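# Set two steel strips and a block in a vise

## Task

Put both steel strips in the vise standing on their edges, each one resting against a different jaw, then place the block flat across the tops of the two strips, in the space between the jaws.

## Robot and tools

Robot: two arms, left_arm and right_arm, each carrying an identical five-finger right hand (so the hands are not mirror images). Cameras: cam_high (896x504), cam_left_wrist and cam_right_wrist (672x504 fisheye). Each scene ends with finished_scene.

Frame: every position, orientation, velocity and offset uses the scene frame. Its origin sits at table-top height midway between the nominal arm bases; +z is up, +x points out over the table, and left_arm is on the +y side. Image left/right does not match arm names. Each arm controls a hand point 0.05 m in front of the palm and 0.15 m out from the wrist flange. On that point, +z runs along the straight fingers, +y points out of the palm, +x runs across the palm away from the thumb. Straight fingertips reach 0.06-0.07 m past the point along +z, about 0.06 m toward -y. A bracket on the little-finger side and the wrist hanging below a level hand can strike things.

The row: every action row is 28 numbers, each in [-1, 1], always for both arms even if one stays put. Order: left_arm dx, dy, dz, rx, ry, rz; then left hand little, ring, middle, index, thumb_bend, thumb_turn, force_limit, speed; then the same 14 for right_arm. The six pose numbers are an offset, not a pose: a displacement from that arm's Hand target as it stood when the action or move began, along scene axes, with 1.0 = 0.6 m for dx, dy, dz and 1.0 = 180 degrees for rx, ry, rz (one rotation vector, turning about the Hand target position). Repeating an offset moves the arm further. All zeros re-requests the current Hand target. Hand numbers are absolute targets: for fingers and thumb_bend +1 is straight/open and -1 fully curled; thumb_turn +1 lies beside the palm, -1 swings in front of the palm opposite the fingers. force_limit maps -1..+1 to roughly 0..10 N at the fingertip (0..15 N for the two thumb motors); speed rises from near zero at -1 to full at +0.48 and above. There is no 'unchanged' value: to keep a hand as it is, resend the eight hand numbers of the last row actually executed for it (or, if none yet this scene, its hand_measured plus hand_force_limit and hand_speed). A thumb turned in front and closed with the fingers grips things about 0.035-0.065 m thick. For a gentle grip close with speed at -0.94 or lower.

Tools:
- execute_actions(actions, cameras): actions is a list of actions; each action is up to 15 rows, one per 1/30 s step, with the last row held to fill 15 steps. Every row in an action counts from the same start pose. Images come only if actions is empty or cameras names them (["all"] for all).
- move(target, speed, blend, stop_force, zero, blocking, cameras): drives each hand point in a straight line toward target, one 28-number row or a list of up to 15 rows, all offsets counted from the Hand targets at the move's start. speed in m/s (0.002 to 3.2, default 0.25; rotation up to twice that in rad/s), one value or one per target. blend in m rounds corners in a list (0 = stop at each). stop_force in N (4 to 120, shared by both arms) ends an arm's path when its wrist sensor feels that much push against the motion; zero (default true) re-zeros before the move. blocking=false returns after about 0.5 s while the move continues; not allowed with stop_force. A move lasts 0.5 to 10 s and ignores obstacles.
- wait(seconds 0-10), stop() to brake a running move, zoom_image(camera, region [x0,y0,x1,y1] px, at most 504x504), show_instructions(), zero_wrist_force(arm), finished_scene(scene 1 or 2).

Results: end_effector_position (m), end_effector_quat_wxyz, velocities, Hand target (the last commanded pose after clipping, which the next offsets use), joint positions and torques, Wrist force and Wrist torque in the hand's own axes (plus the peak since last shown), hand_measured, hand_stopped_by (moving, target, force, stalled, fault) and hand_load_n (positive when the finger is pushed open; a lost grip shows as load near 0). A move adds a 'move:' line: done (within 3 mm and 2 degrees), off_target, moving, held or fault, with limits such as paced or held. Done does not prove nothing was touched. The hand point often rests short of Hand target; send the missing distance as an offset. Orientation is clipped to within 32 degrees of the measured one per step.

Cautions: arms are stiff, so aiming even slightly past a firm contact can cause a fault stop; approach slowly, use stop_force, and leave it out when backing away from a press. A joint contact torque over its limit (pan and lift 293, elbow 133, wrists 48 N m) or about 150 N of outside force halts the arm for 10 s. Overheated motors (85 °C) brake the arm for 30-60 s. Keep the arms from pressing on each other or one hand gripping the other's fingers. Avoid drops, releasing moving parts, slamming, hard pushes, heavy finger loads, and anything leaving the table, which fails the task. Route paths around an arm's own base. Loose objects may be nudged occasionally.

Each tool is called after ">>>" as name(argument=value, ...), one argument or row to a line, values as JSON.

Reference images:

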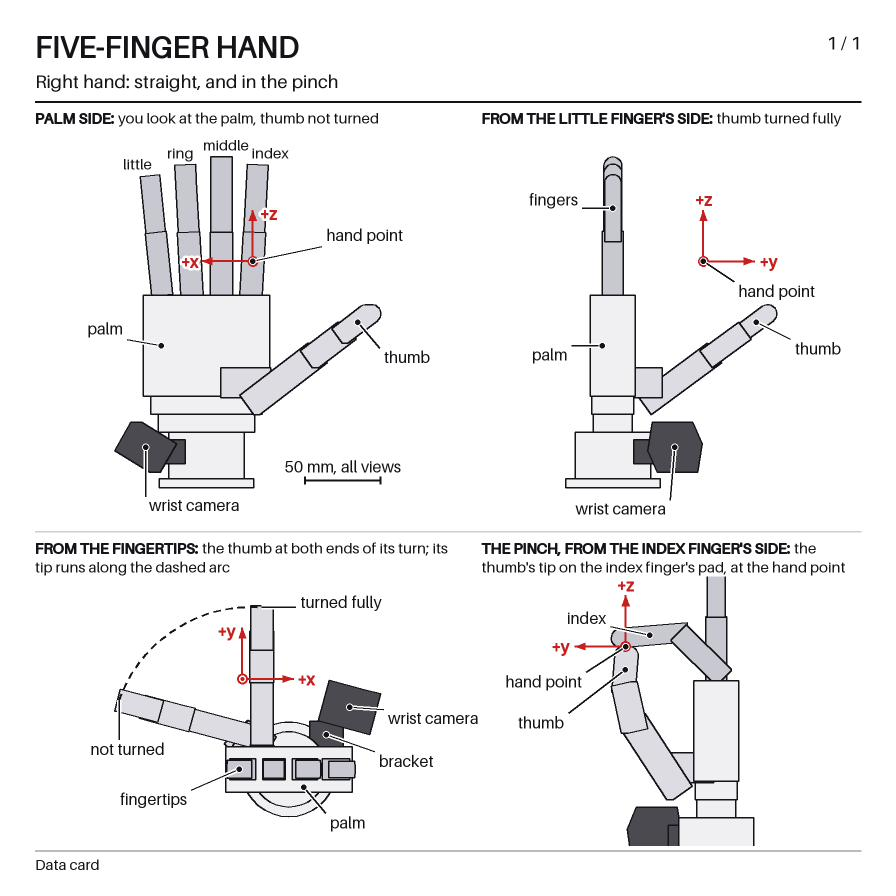

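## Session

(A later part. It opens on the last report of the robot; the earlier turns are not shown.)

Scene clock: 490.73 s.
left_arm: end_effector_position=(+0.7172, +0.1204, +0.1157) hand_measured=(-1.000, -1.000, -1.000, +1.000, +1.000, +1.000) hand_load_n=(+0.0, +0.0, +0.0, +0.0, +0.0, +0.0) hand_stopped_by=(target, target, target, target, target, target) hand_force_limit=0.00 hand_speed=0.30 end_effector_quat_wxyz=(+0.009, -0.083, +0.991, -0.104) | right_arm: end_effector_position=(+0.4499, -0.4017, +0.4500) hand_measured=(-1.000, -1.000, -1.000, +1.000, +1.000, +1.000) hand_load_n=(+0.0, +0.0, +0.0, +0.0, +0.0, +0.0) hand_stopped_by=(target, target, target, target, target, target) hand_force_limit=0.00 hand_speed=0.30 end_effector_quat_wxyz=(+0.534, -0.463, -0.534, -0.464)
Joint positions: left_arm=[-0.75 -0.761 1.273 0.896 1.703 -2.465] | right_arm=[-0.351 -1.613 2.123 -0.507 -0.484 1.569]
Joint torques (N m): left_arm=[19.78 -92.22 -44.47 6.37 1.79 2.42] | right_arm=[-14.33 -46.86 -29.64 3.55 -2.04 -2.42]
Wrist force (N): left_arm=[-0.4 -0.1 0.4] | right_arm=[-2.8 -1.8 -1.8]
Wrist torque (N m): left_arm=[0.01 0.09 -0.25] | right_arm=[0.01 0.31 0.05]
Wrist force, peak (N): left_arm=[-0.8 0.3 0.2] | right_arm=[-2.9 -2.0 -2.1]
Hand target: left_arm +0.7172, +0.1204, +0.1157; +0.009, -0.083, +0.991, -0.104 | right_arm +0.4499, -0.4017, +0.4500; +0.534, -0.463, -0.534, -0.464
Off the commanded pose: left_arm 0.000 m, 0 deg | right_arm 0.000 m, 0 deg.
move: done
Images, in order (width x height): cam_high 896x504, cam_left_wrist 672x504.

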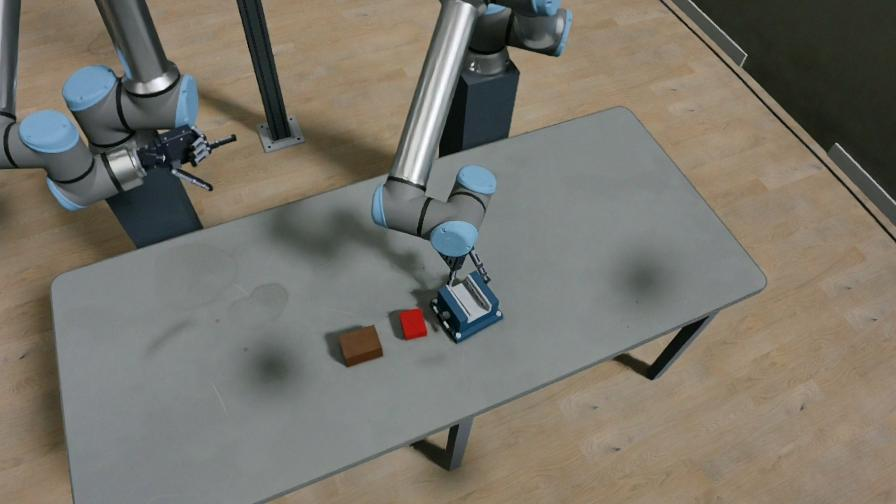

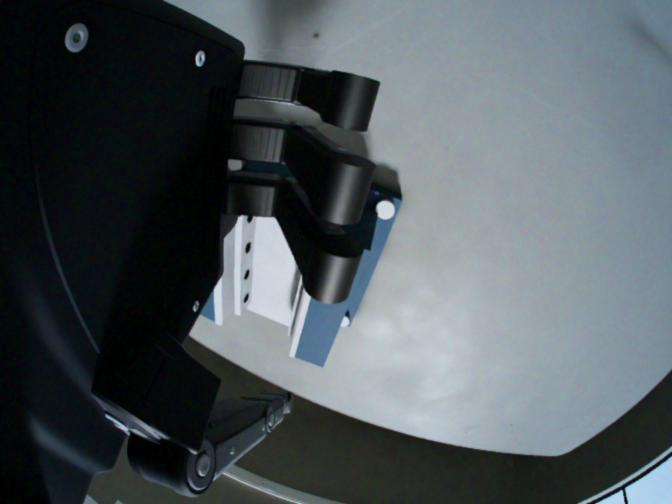

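>>> move(
  target=[
    [-0.0099,-0.0014,0,0,0,0,-1,-1,-1,1,1,1,0,0.3,0,0,0,0,0,0,-1,-1,-1,1,1,1,0,0.3],
    [-0.0099,-0.0014,0.09,0,0,0,-1,-1,-1,1,1,1,0,0.3,0,0,0,0,0,0,-1,-1,-1,1,1,1,0,0.3],
    [0.0862,0.0387,0.09,0,0,0,-1,-1,-1,1,1,1,0,0.3,0,0,0,0,0,0,-1,-1,-1,1,1,1,0,0.3],
    [0.0862,0.0387,0.05,0,0,0,-1,-1,-1,1,1,1,0,0.3,0,0,0,0,0,0,-1,-1,-1,1,1,1,0,0.3],
  ],
  speed=[0.05,0.1,0.1,0.08],
  blend=[0.001,0.005,0.005,0],
  cameras=["cam_left_wrist","cam_high"],
)

>>> zoom_image(
  camera="cam_high",
  region=[440, 270, 500, 330],
)

Scene clock: 494.47 s.
left_arm: end_effector_position=(+0.7689, +0.1436, +0.1458) hand_measured=(-1.000, -1.000, -1.000, +1.000, +1.000, +1.000) hand_load_n=(+0.0, +0.0, +0.0, +0.0, +0.0, +0.0) hand_stopped_by=(target, target, target, target, target, target) hand_force_limit=0.00 hand_speed=0.30 end_effector_quat_wxyz=(+0.009, -0.083, +0.991, -0.104) | right_arm: end_effector_position=(+0.4499, -0.4017, +0.4500) hand_measured=(-1.000, -1.000, -1.000, +1.000, +1.000, +1.000) hand_load_n=(+0.0, +0.0, +0.0, +0.0, +0.0, +0.0) hand_stopped_by=(target, target, target, target, target, target) hand_force_limit=0.00 hand_speed=0.30 end_effector_quat_wxyz=(+0.534, -0.463, -0.534, -0.464)
Joint positions: left_arm=[-0.69 -0.728 1.154 0.99 1.713 -2.405] | right_arm=[-0.351 -1.613 2.123 -0.507 -0.484 1.569]
Joint torques (N m): left_arm=[20.59 -96.9 -21.86 1.02 1.87 2.35] | right_arm=[-10.06 -46.98 -30.67 3.84 -2.04 -2.4]
Wrist force (N): left_arm=[-0.5 -0.1 0.0] | right_arm=[-2.7 -1.6 -2.0]
Wrist torque (N m): left_arm=[0.03 0.06 -0.26] | right_arm=[0.06 0.30 0.06]
Wrist force, peak (N): left_arm=[-1.1 0.0 1.2] | right_arm=[-2.9 -1.8 -2.3]
Hand target: left_arm +0.7689, +0.1436, +0.1457; +0.009, -0.083, +0.991, -0.104 | right_arm +0.4499, -0.4017, +0.4500; +0.534, -0.463, -0.534, -0.464
Off the commanded pose: left_arm 0.000 m, 0 deg | right_arm 0.000 m, 0 deg.
move: done
Images, in order (width x height): cam_high 896x504, cam_left_wrist 672x504.

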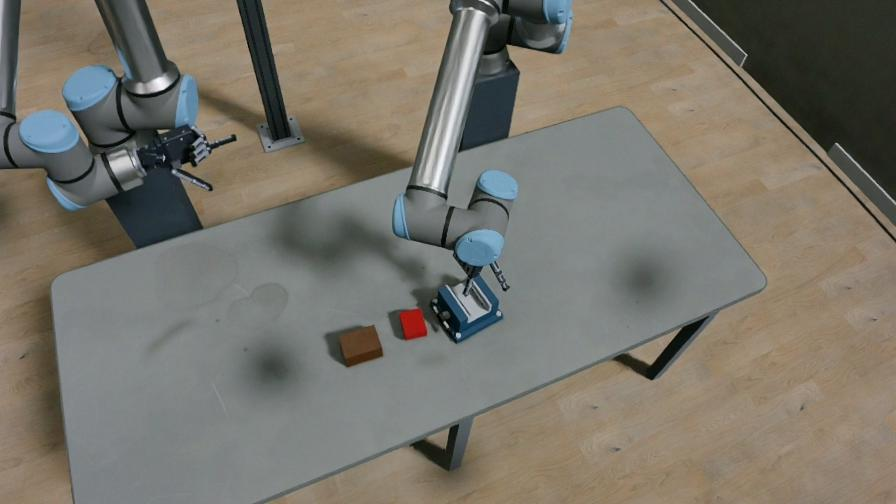

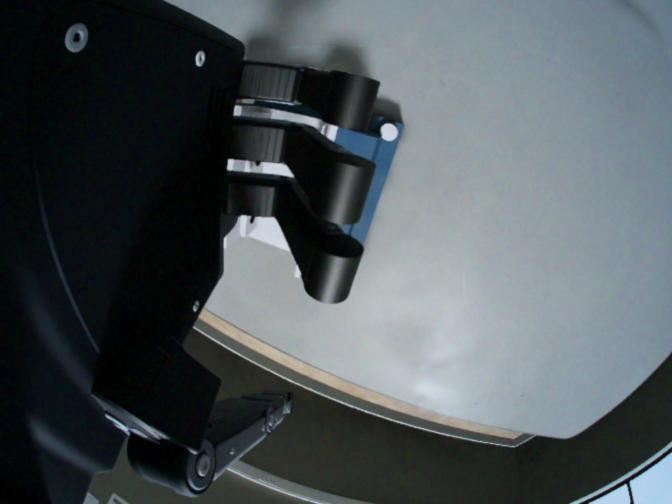

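Scaled by 8.400.

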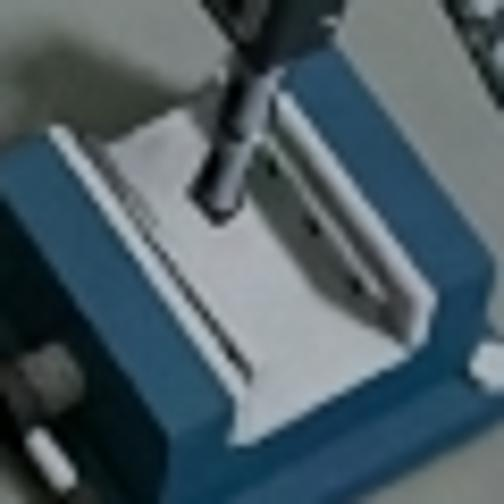

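>>> move(
  target=[
    [0,0,-0.0462,0,0,0,-1,-1,-1,1,1,1,0,0.3,0,0,0,0,0,0,-1,-1,-1,1,1,1,0,0.3],
    [0,0,-0.0533,0,0,0,-1,-1,-1,1,1,1,0,0.3,0,0,0,0,0,0,-1,-1,-1,1,1,1,0,0.3],
  ],
  speed=[0.05,0.008],
  stop_force=4,
)

>>> move(
  target=[0.0075,-0.0513,0,0,0,0,-1,-1,-1,1,1,1,0,0.3,0,0,0,0,0,0,-1,-1,-1,1,1,1,0,0.3],
  speed=0.012,
  stop_force=4,
  cameras=["cam_left_wrist","cam_high"],
)

>>> zoom_image(
  camera="cam_high",
  region=[440, 270, 500, 330],
)

Scene clock: 497.40 s.
left_arm: end_effector_position=(+0.7689, +0.1436, +0.1137) hand_measured=(-1.000, -1.000, -1.000, +1.000, +1.000, +1.000) hand_load_n=(+0.0, +0.0, +0.0, +0.0, +0.0, +0.0) hand_stopped_by=(target, target, target, target, target, target) hand_force_limit=0.00 hand_speed=0.30 end_effector_quat_wxyz=(+0.009, -0.083, +0.991, -0.104) | right_arm: end_effector_position=(+0.4499, -0.4017, +0.4500) hand_measured=(-1.000, -1.000, -1.000, +1.000, +1.000, +1.000) hand_load_n=(+0.0, +0.0, +0.0, +0.0, +0.0, +0.0) hand_stopped_by=(target, target, target, target, target, target) hand_force_limit=0.00 hand_speed=0.30 end_effector_quat_wxyz=(+0.534, -0.463, -0.534, -0.464)
Joint positions: left_arm=[-0.69 -0.703 1.169 0.95 1.713 -2.405] | right_arm=[-0.351 -1.613 2.123 -0.507 -0.484 1.569]
Joint torques (N m): left_arm=[18.71 -96.03 -20.28 0.71 1.12 2.32] | right_arm=[-13.5 -47.1 -31.22 3.17 -2.11 -2.19]
Wrist force (N): left_arm=[-0.9 0.1 0.1] | right_arm=[-2.7 -1.6 -1.8]
Wrist torque (N m): left_arm=[0.04 0.08 -0.28] | right_arm=[0.05 0.29 0.06]
Wrist force, peak (N): left_arm=[-1.3 0.1 0.1] | right_arm=[-3.2 -1.5 -2.1]
Hand target: left_arm +0.7689, +0.1436, +0.1137; +0.009, -0.083, +0.991, -0.104 | right_arm +0.4499, -0.4017, +0.4500; +0.534, -0.463, -0.534, -0.464
Off the commanded pose: left_arm 0.000 m, 0 deg | right_arm 0.000 m, 0 deg.
move: done

Scene clock: 499.57 s.
left_arm: end_effector_position=(+0.7707, +0.1317, +0.1137) hand_measured=(-1.000, -1.000, -1.000, +1.000, +1.000, +1.000) hand_load_n=(+0.0, +0.0, +0.5, -5.0, +0.0, +0.0) hand_stopped_by=(target, target, target, target, target, target) hand_force_limit=0.00 hand_speed=0.30 end_effector_quat_wxyz=(+0.009, -0.083, +0.991, -0.104) | right_arm: end_effector_position=(+0.4499, -0.4017, +0.4500) hand_measured=(-1.000, -1.000, -1.000, +1.000, +1.000, +1.000) hand_load_n=(+0.0, +0.0, +0.0, +0.0, +0.0, +0.0) hand_stopped_by=(target, target, target, target, target, target) hand_force_limit=0.00 hand_speed=0.30 end_effector_quat_wxyz=(+0.534, -0.463, -0.534, -0.464)
Joint positions: left_arm=[-0.699 -0.692 1.148 0.959 1.712 -2.415] | right_arm=[-0.351 -1.613 2.123 -0.507 -0.484 1.569]
Joint torques (N m): left_arm=[16.16 -116.77 -21.73 -0.15 2.59 2.69] | right_arm=[-12.3 -47.03 -32.24 3.38 -1.92 -2.24]
Wrist force (N): left_arm=[-1.0 3.4 -1.4] | right_arm=[-3.0 -1.6 -1.6]
Wrist torque (N m): left_arm=[-0.10 0.08 -0.07] | right_arm=[0.02 0.32 0.05]
Wrist force, peak (N): left_arm=[-0.8 5.9 -3.7] | right_arm=[-3.3 -1.8 -1.8]
Hand target: left_arm +0.7707, +0.1317, +0.1137; +0.009, -0.083, +0.991, -0.104 (not the last commanded pose) | right_arm +0.4499, -0.4017, +0.4500; +0.534, -0.463, -0.534, -0.464
Off the commanded pose: left_arm 0.019 m, 0 deg | right_arm 0.000 m, 0 deg.
move: contact (left_arm)
Images, in order (width x height): cam_high 896x504, cam_left_wrist 672x504.

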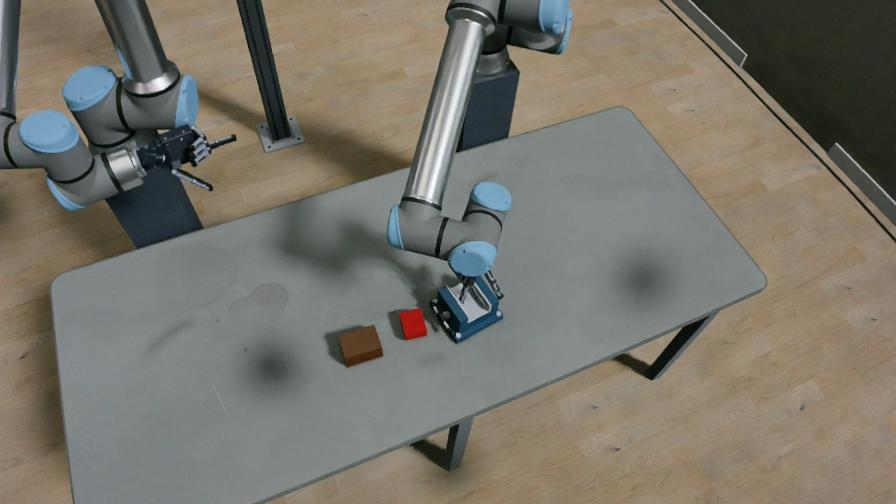

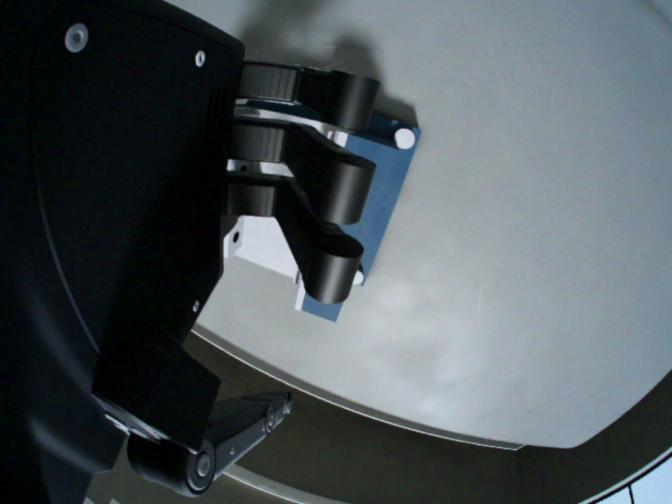

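Scaled by 8.400.

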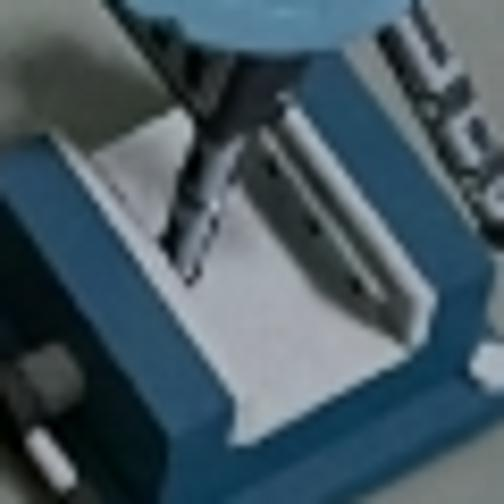

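>>> zoom_image(
  camera="cam_left_wrist",
  region=[215, 200, 315, 300],
)

>>> zoom_image(
  camera="cam_high",
  region=[440, 280, 480, 320],
)

Scaled by 5.040 from the camera's 672x504 image, which has a finer 960x720 frame.

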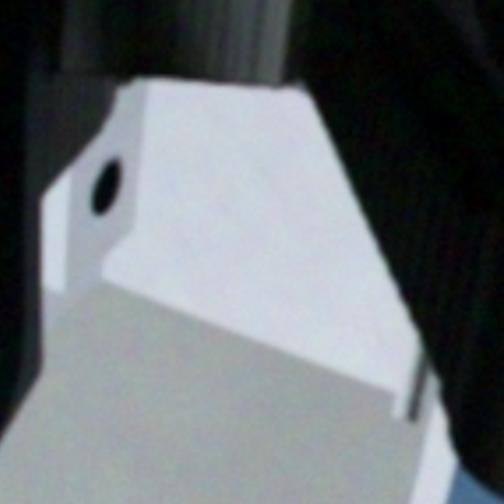

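Scaled by 12.600.

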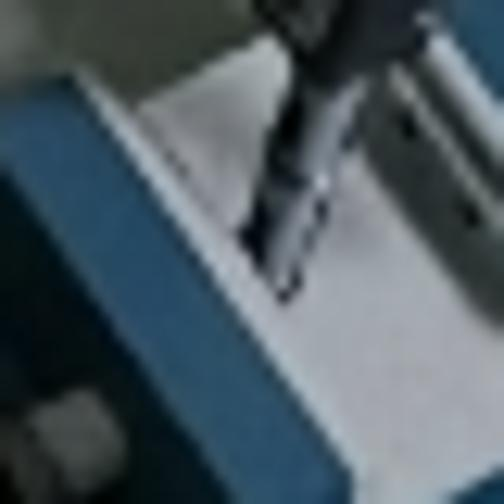

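>>> move(
  target=[
    [-0.0014,0.0098,0.002,0,0,0,-1,-1,-1,1,1,1,0,0.3,0,0,0,0,0,0,-1,-1,-1,1,1,1,0,0.3],
    [-0.0014,0.0098,0.11,0,0,0,-1,-1,-1,1,1,1,0,0.3,0,0,0,0,0,0,-1,-1,-1,1,1,1,0,0.3],
    [-0.08,0.12,0.25,0,0,0,1,1,1,1,1,1,0,0.3,0,0,0,0,0,0,-1,-1,-1,1,1,1,0,0.3],
  ],
  speed=[0.03,0.1,0.2],
  blend=[0.001,0.005,0],
  cameras=["cam_left_wrist","cam_high"],
)

>>> zoom_image(
  camera="cam_high",
  region=[440, 270, 500, 330],
)

>>> zoom_image(
  camera="cam_left_wrist",
  region=[250, 100, 410, 260],
)

Scene clock: 504.53 s.
left_arm: end_effector_position=(+0.7226, +0.2037, +0.2637) hand_measured=(+1.000, +1.000, +1.000, +1.000, +1.000, +1.000) hand_load_n=(+0.0, +0.0, +0.0, +0.0, +0.0, +0.0) hand_stopped_by=(target, target, target, target, target, target) hand_force_limit=0.00 hand_speed=0.30 end_effector_quat_wxyz=(+0.009, -0.083, +0.991, -0.104) | right_arm: end_effector_position=(+0.4499, -0.4017, +0.4500) hand_measured=(-1.000, -1.000, -1.000, +1.000, +1.000, +1.000) hand_load_n=(+0.0, +0.0, +0.0, +0.0, +0.0, -0.5) hand_stopped_by=(target, target, target, target, target, target) hand_force_limit=0.00 hand_speed=0.30 end_effector_quat_wxyz=(+0.534, -0.463, -0.534, -0.464)
Joint positions: left_arm=[-0.665 -0.917 1.269 1.067 1.717 -2.381] | right_arm=[-0.351 -1.613 2.123 -0.507 -0.484 1.569]
Joint torques (N m): left_arm=[18.91 -103.1 -27.37 5.13 0.95 2.32] | right_arm=[-12.02 -45.31 -32.61 3.42 -1.58 -2.14]
Wrist force (N): left_arm=[-0.9 -0.1 0.1] | right_arm=[-2.8 -1.8 -2.0]
Wrist torque (N m): left_arm=[0.01 0.09 -0.27] | right_arm=[0.02 0.31 0.04]
Wrist force, peak (N): left_arm=[-0.8 3.7 -2.0] | right_arm=[-3.2 -1.7 -2.2]
Hand target: left_arm +0.7227, +0.2037, +0.2637; +0.009, -0.083, +0.991, -0.104 | right_arm +0.4499, -0.4017, +0.4500; +0.534, -0.463, -0.534, -0.464
Off the commanded pose: left_arm 0.000 m, 0 deg | right_arm 0.000 m, 0 deg.
move: done
Images, in order (width x height): cam_high 896x504, cam_left_wrist 672x504.

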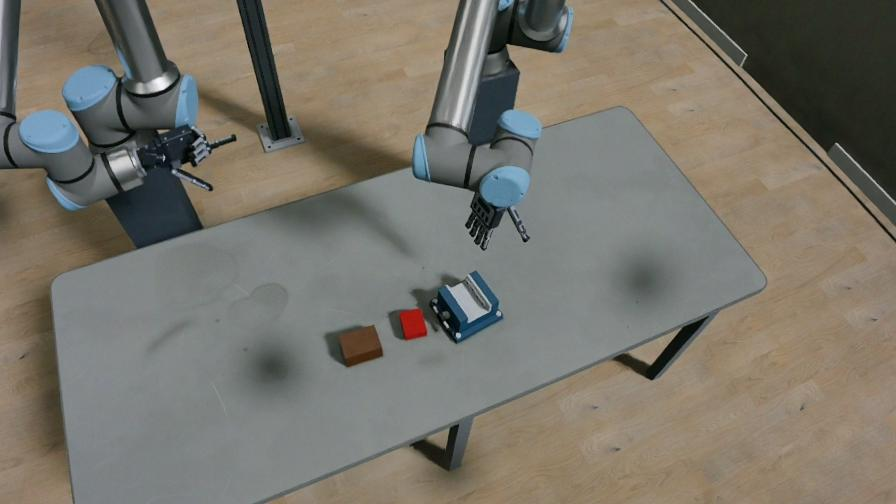

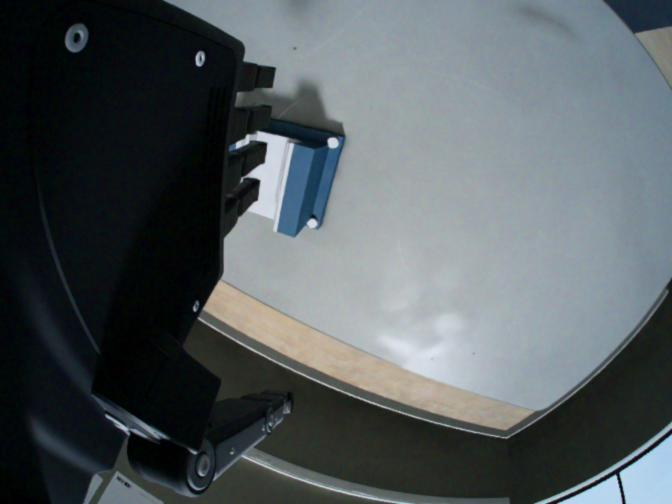

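Scaled by 8.400.

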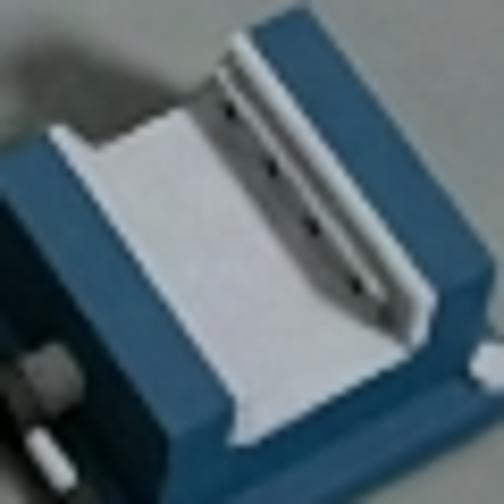

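Scaled by 3.150 from the camera's 672x504 image, which has a finer 960x720 frame.

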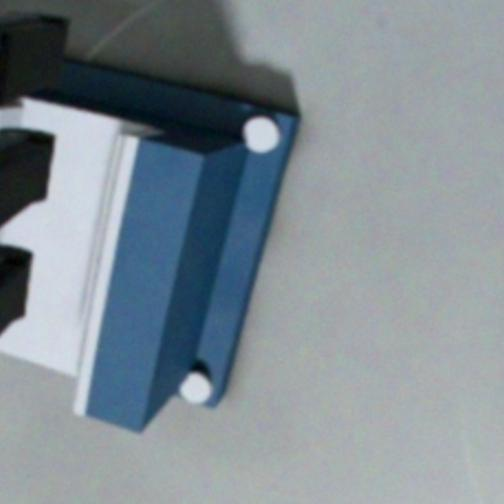

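>>> zoom_image(
  camera="cam_high",
  region=[330, 260, 510, 380],
)

>>> zoom_image(
  camera="cam_high",
  region=[390, 290, 450, 350],
)

Scaled by 2.800.

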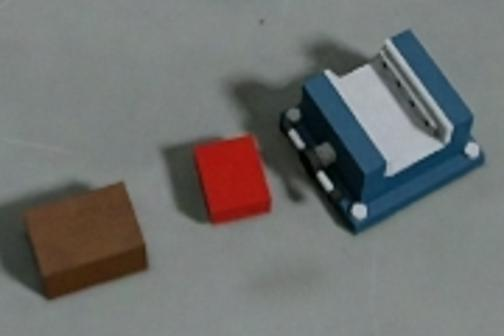

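Scaled by 8.400.

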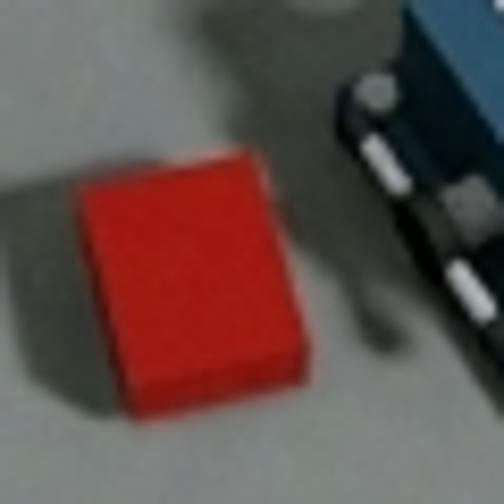

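>>> move(
  target=[-0.0377,-0.4395,0.1105,0,0,0,1,1,1,1,1,1,0,0.3,0,0,0,0,0,0,-1,-1,-1,1,1,1,0,0.3],
  speed=0.3,
  cameras=["cam_left_wrist"],
)

>>> zoom_image(
  camera="cam_left_wrist",
  region=[290, 150, 480, 340],
)

Scene clock: 521.80 s.
left_arm: end_effector_position=(+0.7000, -0.0600, +0.3300) hand_measured=(+1.000, +1.000, +1.000, +1.000, +1.000, +1.000) hand_load_n=(+0.0, +0.0, +0.0, +0.0, +0.0, +0.0) hand_stopped_by=(target, target, target, target, target, target) hand_force_limit=0.00 hand_speed=0.30 end_effector_quat_wxyz=(+0.009, -0.083, +0.991, -0.104) | right_arm: end_effector_position=(+0.4499, -0.4017, +0.4500) hand_measured=(-1.000, -1.000, -1.000, +1.000, +1.000, +1.000) hand_load_n=(+0.0, +0.0, +0.0, +0.0, +0.0, +0.0) hand_stopped_by=(target, target, target, target, target, target) hand_force_limit=0.00 hand_speed=0.30 end_effector_quat_wxyz=(+0.534, -0.463, -0.534, -0.464)
Joint positions: left_arm=[-0.909 -0.718 0.797 1.311 1.676 -2.624] | right_arm=[-0.351 -1.613 2.123 -0.507 -0.484 1.569]
Joint torques (N m): left_arm=[-13.04 -99 -49.85 6.38 -1.8 -1.37] | right_arm=[-13.15 -44.42 -32.63 3.38 -1.85 -2.22]
Wrist force (N): left_arm=[-0.8 -0.2 0.1] | right_arm=[-2.9 -1.5 -1.7]
Wrist torque (N m): left_arm=[0.02 0.09 -0.03] | right_arm=[0.06 0.32 0.06]
Wrist force, peak (N): left_arm=[-1.5 1.8 0.4] | right_arm=[-3.3 -1.8 -1.9]
Hand target: left_arm +0.7000, -0.0600, +0.3300; +0.009, -0.083, +0.991, -0.104 | right_arm +0.4499, -0.4017, +0.4500; +0.534, -0.463, -0.534, -0.464
Off the commanded pose: left_arm 0.000 m, 0 deg | right_arm 0.000 m, 0 deg.
move: done
Images, in order (width x height): cam_left_wrist 672x504.

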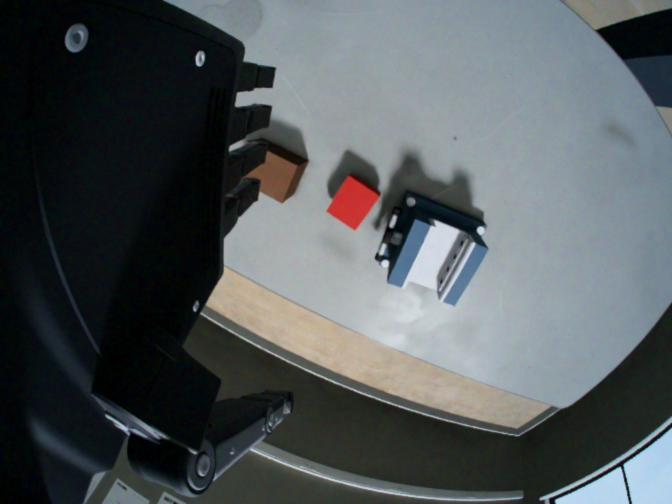

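Scaled by 2.653 from the camera's 672x504 image, which has a finer 960x720 frame.

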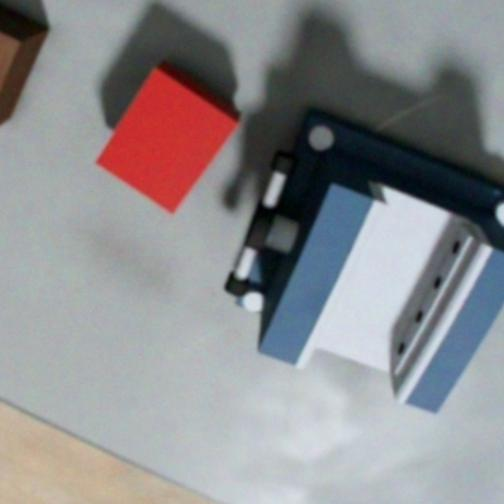

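>>> zoom_image(
  camera="cam_left_wrist",
  region=[320, 165, 390, 235],
)

>>> zoom_image(
  camera="cam_left_wrist",
  region=[370, 180, 500, 310],
)

Scaled by 7.200 from the camera's 672x504 image, which has a finer 960x720 frame.

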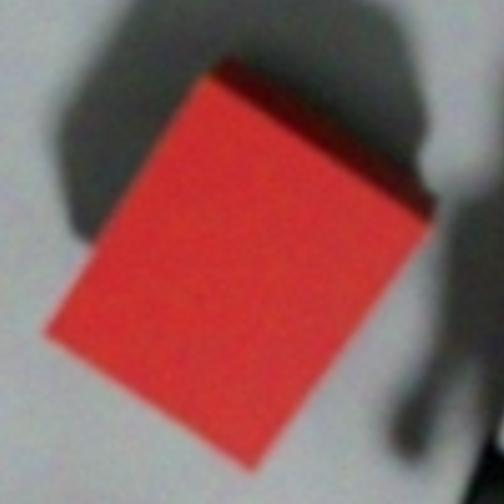

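Scaled by 3.877 from the camera's 672x504 image, which has a finer 960x720 frame.

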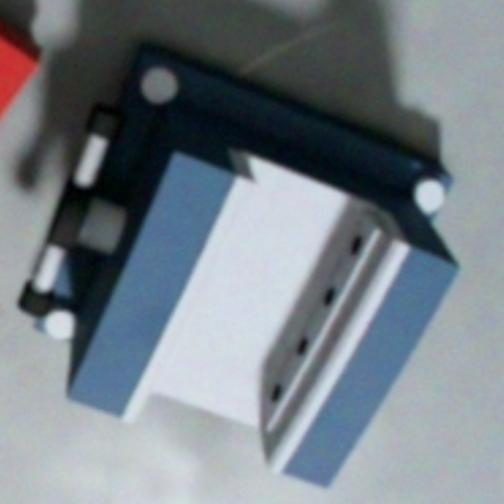

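>>> zoom_image(
  camera="cam_left_wrist",
  region=[395, 260, 455, 310],
)

>>> zoom_image(
  camera="cam_left_wrist",
  region=[420, 205, 490, 265],
)

Scaled by 8.400 from the camera's 672x504 image, which has a finer 960x720 frame.

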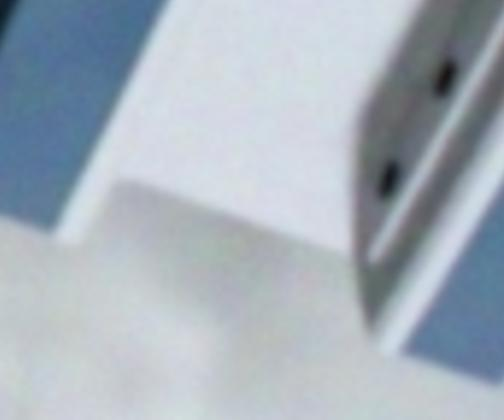

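Scaled by 7.200 from the camera's 672x504 image, which has a finer 960x720 frame.

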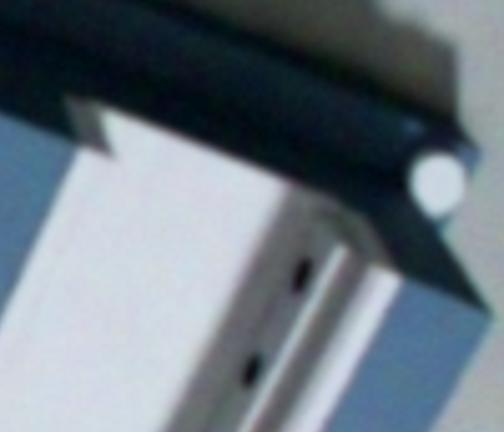

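>>> move(
  target=[-0.0333,0,0.05,-0.1494,-0.1588,0.3985,1,1,0.5,0.5,1,-1,0,0.3,0,0,0,0,0,0,-1,-1,-1,1,1,1,0,0.3],
  speed=0.35,
  cameras=["cam_left_wrist","cam_high"],
)

Scene clock: 539.03 s.
left_arm: end_effector_position=(+0.6801, -0.0600, +0.3600) hand_measured=(+1.000, +1.000, +0.500, +0.500, +1.000, -1.000) hand_load_n=(+0.0, +0.0, +0.0, +0.0, +0.0, +0.0) hand_stopped_by=(target, target, target, target, target, target) hand_force_limit=0.00 hand_speed=0.30 end_effector_quat_wxyz=(+0.275, -0.610, +0.677, -0.306) | right_arm: end_effector_position=(+0.4499, -0.4017, +0.4500) hand_measured=(-1.000, -1.000, -1.000, +1.000, +1.000, +1.000) hand_load_n=(+0.0, +0.0, +0.0, +0.0, +0.0, +0.0) hand_stopped_by=(target, target, target, target, target, target) hand_force_limit=0.00 hand_speed=0.30 end_effector_quat_wxyz=(+0.534, -0.463, -0.534, -0.464)
Joint positions: left_arm=[-1.059 -0.976 1.196 0.748 0.931 -3.857] | right_arm=[-0.351 -1.613 2.123 -0.507 -0.484 1.569]
Joint torques (N m): left_arm=[-13.22 -82.5 -49.22 5.36 -3.04 -1.66] | right_arm=[-13.35 -46.94 -33.22 3.23 -1.43 -2.23]
Wrist force (N): left_arm=[-1.0 -0.2 0.3] | right_arm=[-2.8 -1.9 -2.1]
Wrist torque (N m): left_arm=[0.05 0.10 0.01] | right_arm=[0.02 0.31 0.05]
Wrist force, peak (N): left_arm=[-1.4 -0.1 -0.1] | right_arm=[-3.1 -1.9 -2.2]
Hand target: left_arm +0.6801, -0.0600, +0.3600; +0.275, -0.610, +0.677, -0.306 | right_arm +0.4499, -0.4017, +0.4500; +0.534, -0.463, -0.534, -0.464
Off the commanded pose: left_arm 0.000 m, 0 deg | right_arm 0.000 m, 0 deg.
move: done
Images, in order (width x height): cam_high 896x504, cam_left_wrist 672x504.

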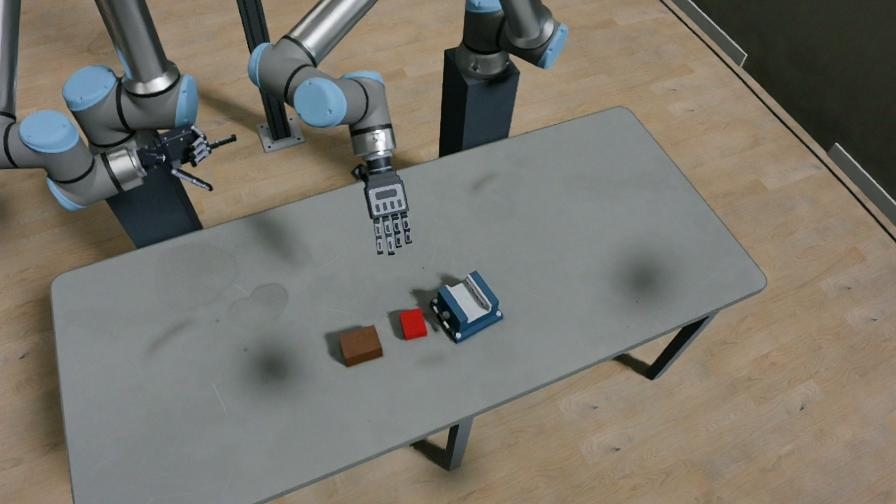

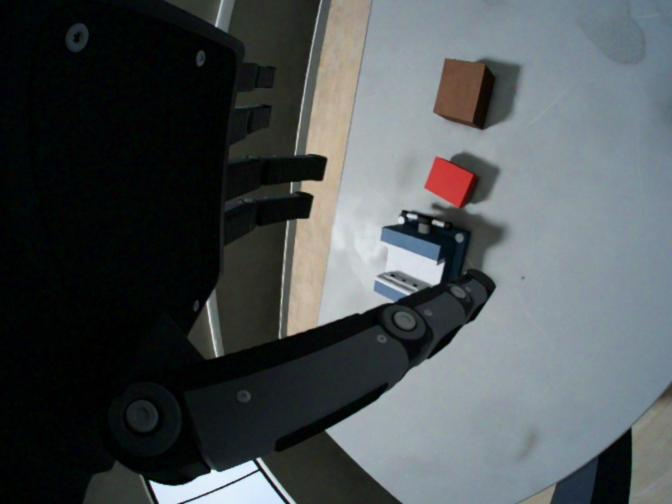

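>>> move(
  target=[0.19,-0.01,-0.35,0,0,0,1,1,0.5,0.5,1,-1,0,0.3,0,0,0,0,0,0,-1,-1,-1,1,1,1,0,0.3],
  speed=0.2,
  cameras=["cam_left_wrist","cam_high"],
)

>>> zoom_image(
  camera="cam_left_wrist",
  region=[220, 100, 560, 350],
)

>>> zoom_image(
  camera="cam_high",
  region=[370, 240, 490, 360],
)

Scene clock: 541.27 s.
left_arm: end_effector_position=(+0.7940, -0.0660, +0.1501) hand_measured=(+1.000, +1.000, +0.500, +0.500, +1.000, -1.000) hand_load_n=(+0.0, +0.0, +0.0, +0.0, -0.5, +0.0) hand_stopped_by=(target, target, target, target, target, target) hand_force_limit=0.00 hand_speed=0.30 end_effector_quat_wxyz=(+0.275, -0.610, +0.677, -0.306) | right_arm: end_effector_position=(+0.4499, -0.4017, +0.4500) hand_measured=(-1.000, -1.000, -1.000, +1.000, +1.000, +1.000) hand_load_n=(+0.0, +0.0, +0.0, +0.0, +0.0, +0.0) hand_stopped_by=(target, target, target, target, target, target) hand_force_limit=0.00 hand_speed=0.30 end_effector_quat_wxyz=(+0.534, -0.463, -0.534, -0.464)
Joint positions: left_arm=[-0.951 -0.722 1.129 0.501 0.995 -3.752] | right_arm=[-0.351 -1.613 2.123 -0.507 -0.484 1.569]
Joint torques (N m): left_arm=[18.34 -97.45 -47.9 -0.69 0.86 2.14] | right_arm=[-8.22 -44.69 -34.85 3.73 -1.67 -1.82]
Wrist force (N): left_arm=[-0.6 0.2 0.0] | right_arm=[-2.8 -1.9 -2.1]
Wrist torque (N m): left_arm=[0.14 0.02 -0.22] | right_arm=[0.02 0.32 0.05]
Wrist force, peak (N): left_arm=[-1.1 -1.0 -1.0] | right_arm=[-2.8 -2.0 -2.3]
Hand target: left_arm +0.7941, -0.0660, +0.1500; +0.275, -0.610, +0.677, -0.306 | right_arm +0.4499, -0.4017, +0.4500; +0.534, -0.463, -0.534, -0.464
Off the commanded pose: left_arm 0.000 m, 0 deg | right_arm 0.000 m, 0 deg.
move: done
Images, in order (width x height): cam_high 896x504, cam_left_wrist 672x504.

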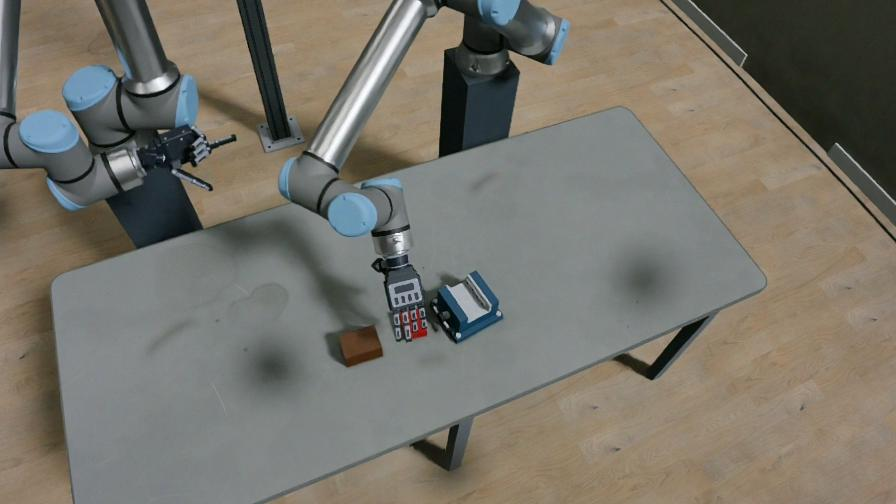

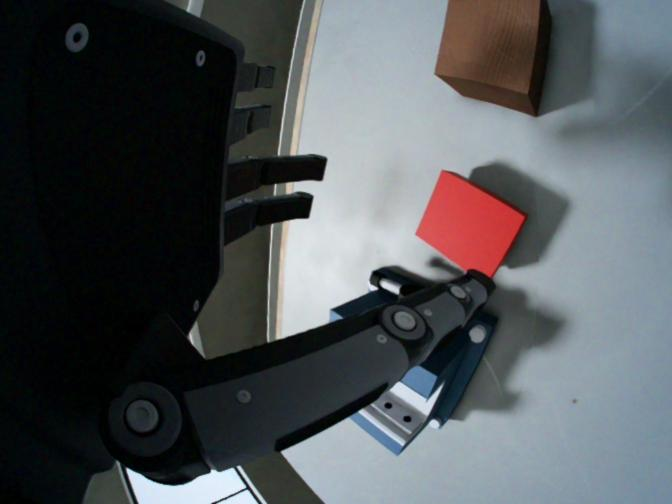

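Scaled by 1.482 from the camera's 672x504 image, which has a finer 960x720 frame.

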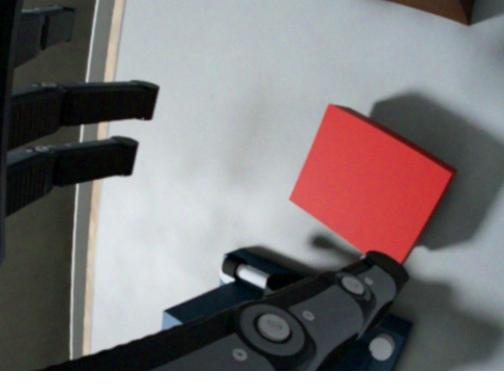

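Scaled by 4.200.

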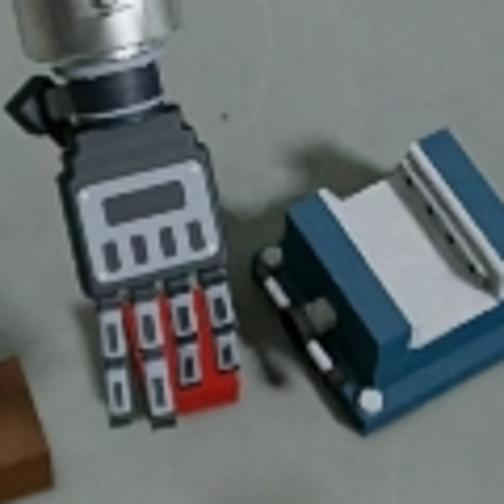

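>>> move(
  target=[
    [-0.01,0.001,0,0,0,0,1,1,0.6,0.6,1,-1,0,0.3,0,0,0,0,0,0,-1,-1,-1,1,1,1,0,0.3],
    [-0.01,0.001,-0.13,0,0,0,1,1,0.6,0.6,1,-1,0,0.3,0,0,0,0,0,0,-1,-1,-1,1,1,1,0,0.3],
  ],
  speed=[0.05,0.08],
  cameras=["cam_left_wrist","cam_high"],
)

>>> zoom_image(
  camera="cam_left_wrist",
  region=[220, 100, 560, 350],
)

>>> zoom_image(
  camera="cam_high",
  region=[370, 270, 460, 360],
)

Scene clock: 548.83 s.
left_arm: end_effector_position=(+0.7881, -0.0654, +0.0721) hand_measured=(+1.000, +1.000, +0.600, +0.600, +1.000, -1.000) hand_load_n=(+0.0, +0.0, +0.0, +0.0, +0.0, +0.0) hand_stopped_by=(target, target, target, target, target, target) hand_force_limit=0.00 hand_speed=0.30 end_effector_quat_wxyz=(+0.275, -0.610, +0.677, -0.306) | right_arm: end_effector_position=(+0.4499, -0.4017, +0.4500) hand_measured=(-1.000, -1.000, -1.000, +1.000, +1.000, +1.000) hand_load_n=(+0.5, +0.0, +0.0, +0.0, +0.0, +0.0) hand_stopped_by=(target, target, target, target, target, target) hand_force_limit=0.00 hand_speed=0.30 end_effector_quat_wxyz=(+0.534, -0.463, -0.534, -0.464)
Joint positions: left_arm=[-0.956 -0.668 1.178 0.4 0.992 -3.756] | right_arm=[-0.351 -1.613 2.123 -0.507 -0.484 1.569]
Joint torques (N m): left_arm=[-8.29 -98.16 -21.9 -1 -2.41 0.99] | right_arm=[-12.21 -44.8 -34.45 3.71 -1.79 -1.84]
Wrist force (N): left_arm=[-0.9 0.0 0.0] | right_arm=[-2.6 -1.9 -2.3]
Wrist torque (N m): left_arm=[0.13 0.06 0.02] | right_arm=[0.03 0.29 0.06]
Wrist force, peak (N): left_arm=[-0.7 -1.0 -0.8] | right_arm=[-2.9 -2.2 -2.2]
Hand target: left_arm +0.7881, -0.0654, +0.0720; +0.275, -0.610, +0.677, -0.306 | right_arm +0.4499, -0.4017, +0.4500; +0.534, -0.463, -0.534, -0.464
Off the commanded pose: left_arm 0.000 m, 0 deg | right_arm 0.000 m, 0 deg.
move: done
Images, in order (width x height): cam_high 896x504, cam_left_wrist 672x504.

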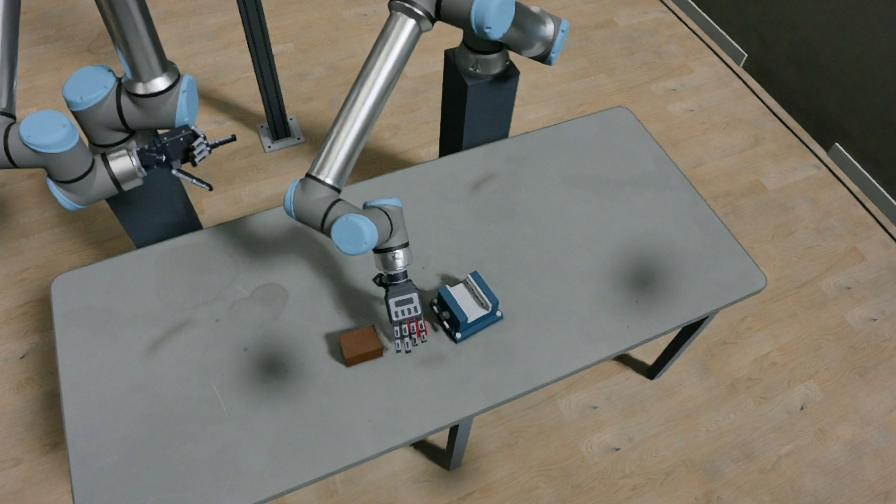

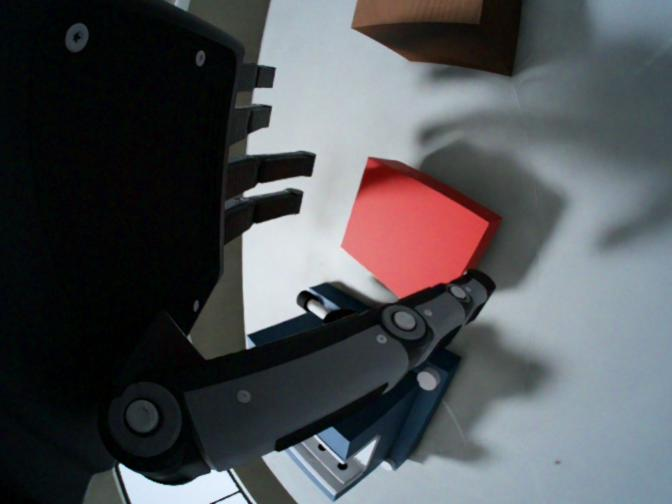

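Scaled by 1.482 from the camera's 672x504 image, which has a finer 960x720 frame.

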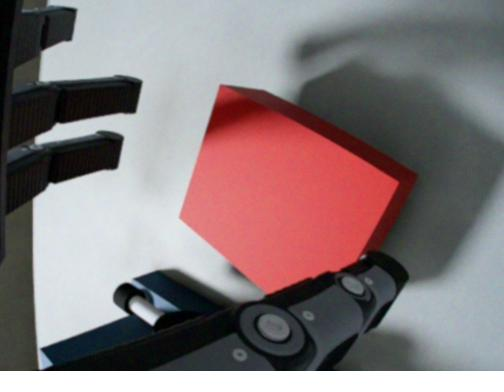

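Scaled by 5.600.

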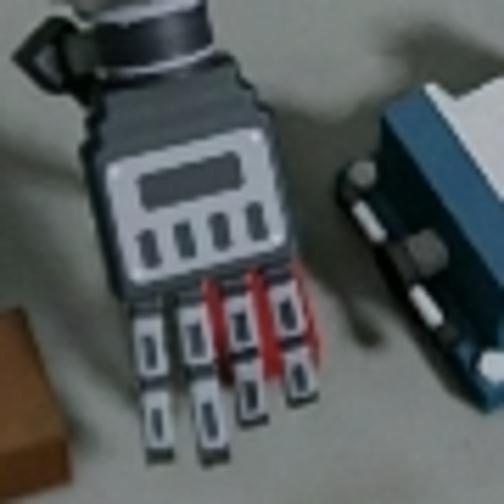

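>>> move(
  target=[0,0,-0.08,0,0,0,1,1,0.6,0.6,1,-1,0,0.3,0,0,0,0,0,0,-1,-1,-1,1,1,1,0,0.3],
  speed=0.012,
  stop_force=4,
  cameras=["cam_left_wrist","cam_high"],
)

>>> zoom_image(
  camera="cam_left_wrist",
  region=[220, 100, 560, 350],
)

>>> zoom_image(
  camera="cam_high",
  region=[370, 270, 460, 360],
)

Scene clock: 557.30 s.
left_arm: end_effector_position=(+0.7881, -0.0654, +0.0241) hand_measured=(+1.000, +1.000, +0.600, +0.600, +1.000, -1.000) hand_load_n=(+0.0, +0.0, +0.5, +0.0, -0.5, +0.0) hand_stopped_by=(target, target, target, target, target, target) hand_force_limit=0.00 hand_speed=0.30 end_effector_quat_wxyz=(+0.275, -0.610, +0.677, -0.306) | right_arm: end_effector_position=(+0.4499, -0.4017, +0.4500) hand_measured=(-1.000, -1.000, -1.000, +1.000, +1.000, +1.000) hand_load_n=(+0.0, +0.0, +0.0, +0.0, +0.0, +0.0) hand_stopped_by=(target, target, target, target, target, target) hand_force_limit=0.00 hand_speed=0.30 end_effector_quat_wxyz=(+0.534, -0.463, -0.534, -0.464)
Joint positions: left_arm=[-0.956 -0.625 1.189 0.346 0.992 -3.756] | right_arm=[-0.351 -1.613 2.123 -0.507 -0.484 1.569]
Joint torques (N m): left_arm=[17.1 -105.54 -20.24 1.88 0.36 -0.49] | right_arm=[-11.06 -45.39 -35.94 3.15 -1.57 -1.63]
Wrist force (N): left_arm=[-1.1 -2.7 -4.9] | right_arm=[-2.8 -1.6 -1.8]
Wrist torque (N m): left_arm=[0.40 0.14 -0.02] | right_arm=[0.05 0.31 0.06]
Wrist force, peak (N): left_arm=[-0.9 -2.9 -5.1] | right_arm=[-2.9 -2.0 -2.3]
Hand target: left_arm +0.7881, -0.0654, +0.0242; +0.275, -0.610, +0.677, -0.306 | right_arm +0.4499, -0.4017, +0.4500; +0.534, -0.463, -0.534, -0.464
Off the commanded pose: left_arm 0.000 m, 0 deg | right_arm 0.000 m, 0 deg.
move: contact (left_arm)
Images, in order (width x height): cam_high 896x504, cam_left_wrist 672x504.

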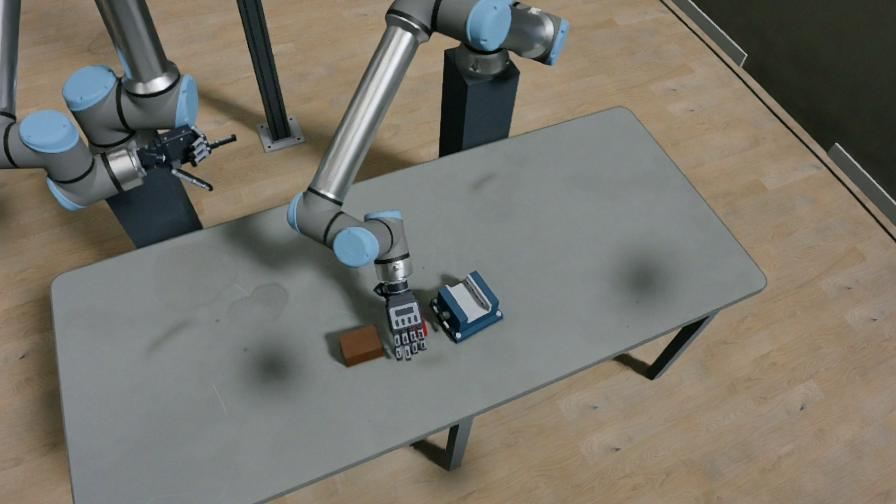

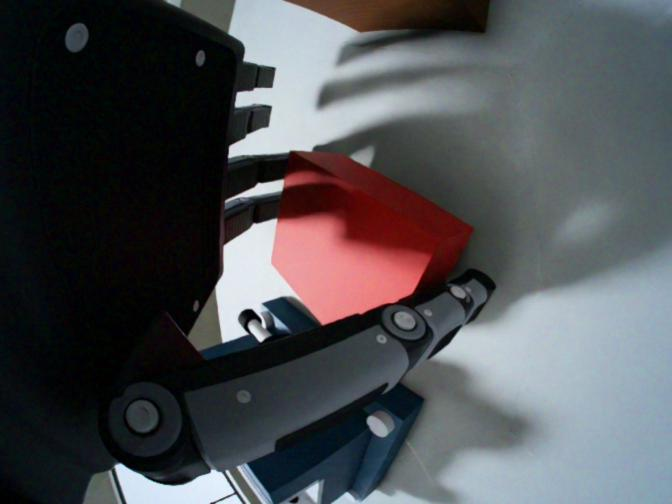

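Scaled by 1.482 from the camera's 672x504 image, which has a finer 960x720 frame.

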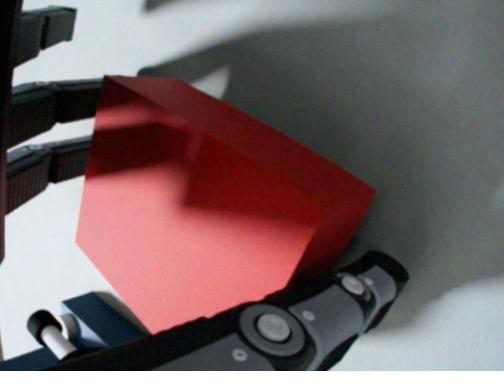

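Scaled by 5.600.

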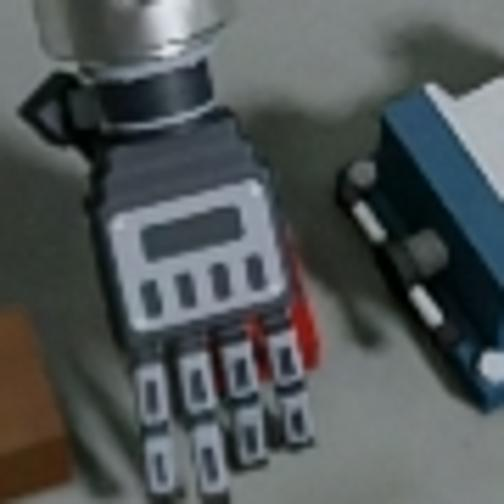

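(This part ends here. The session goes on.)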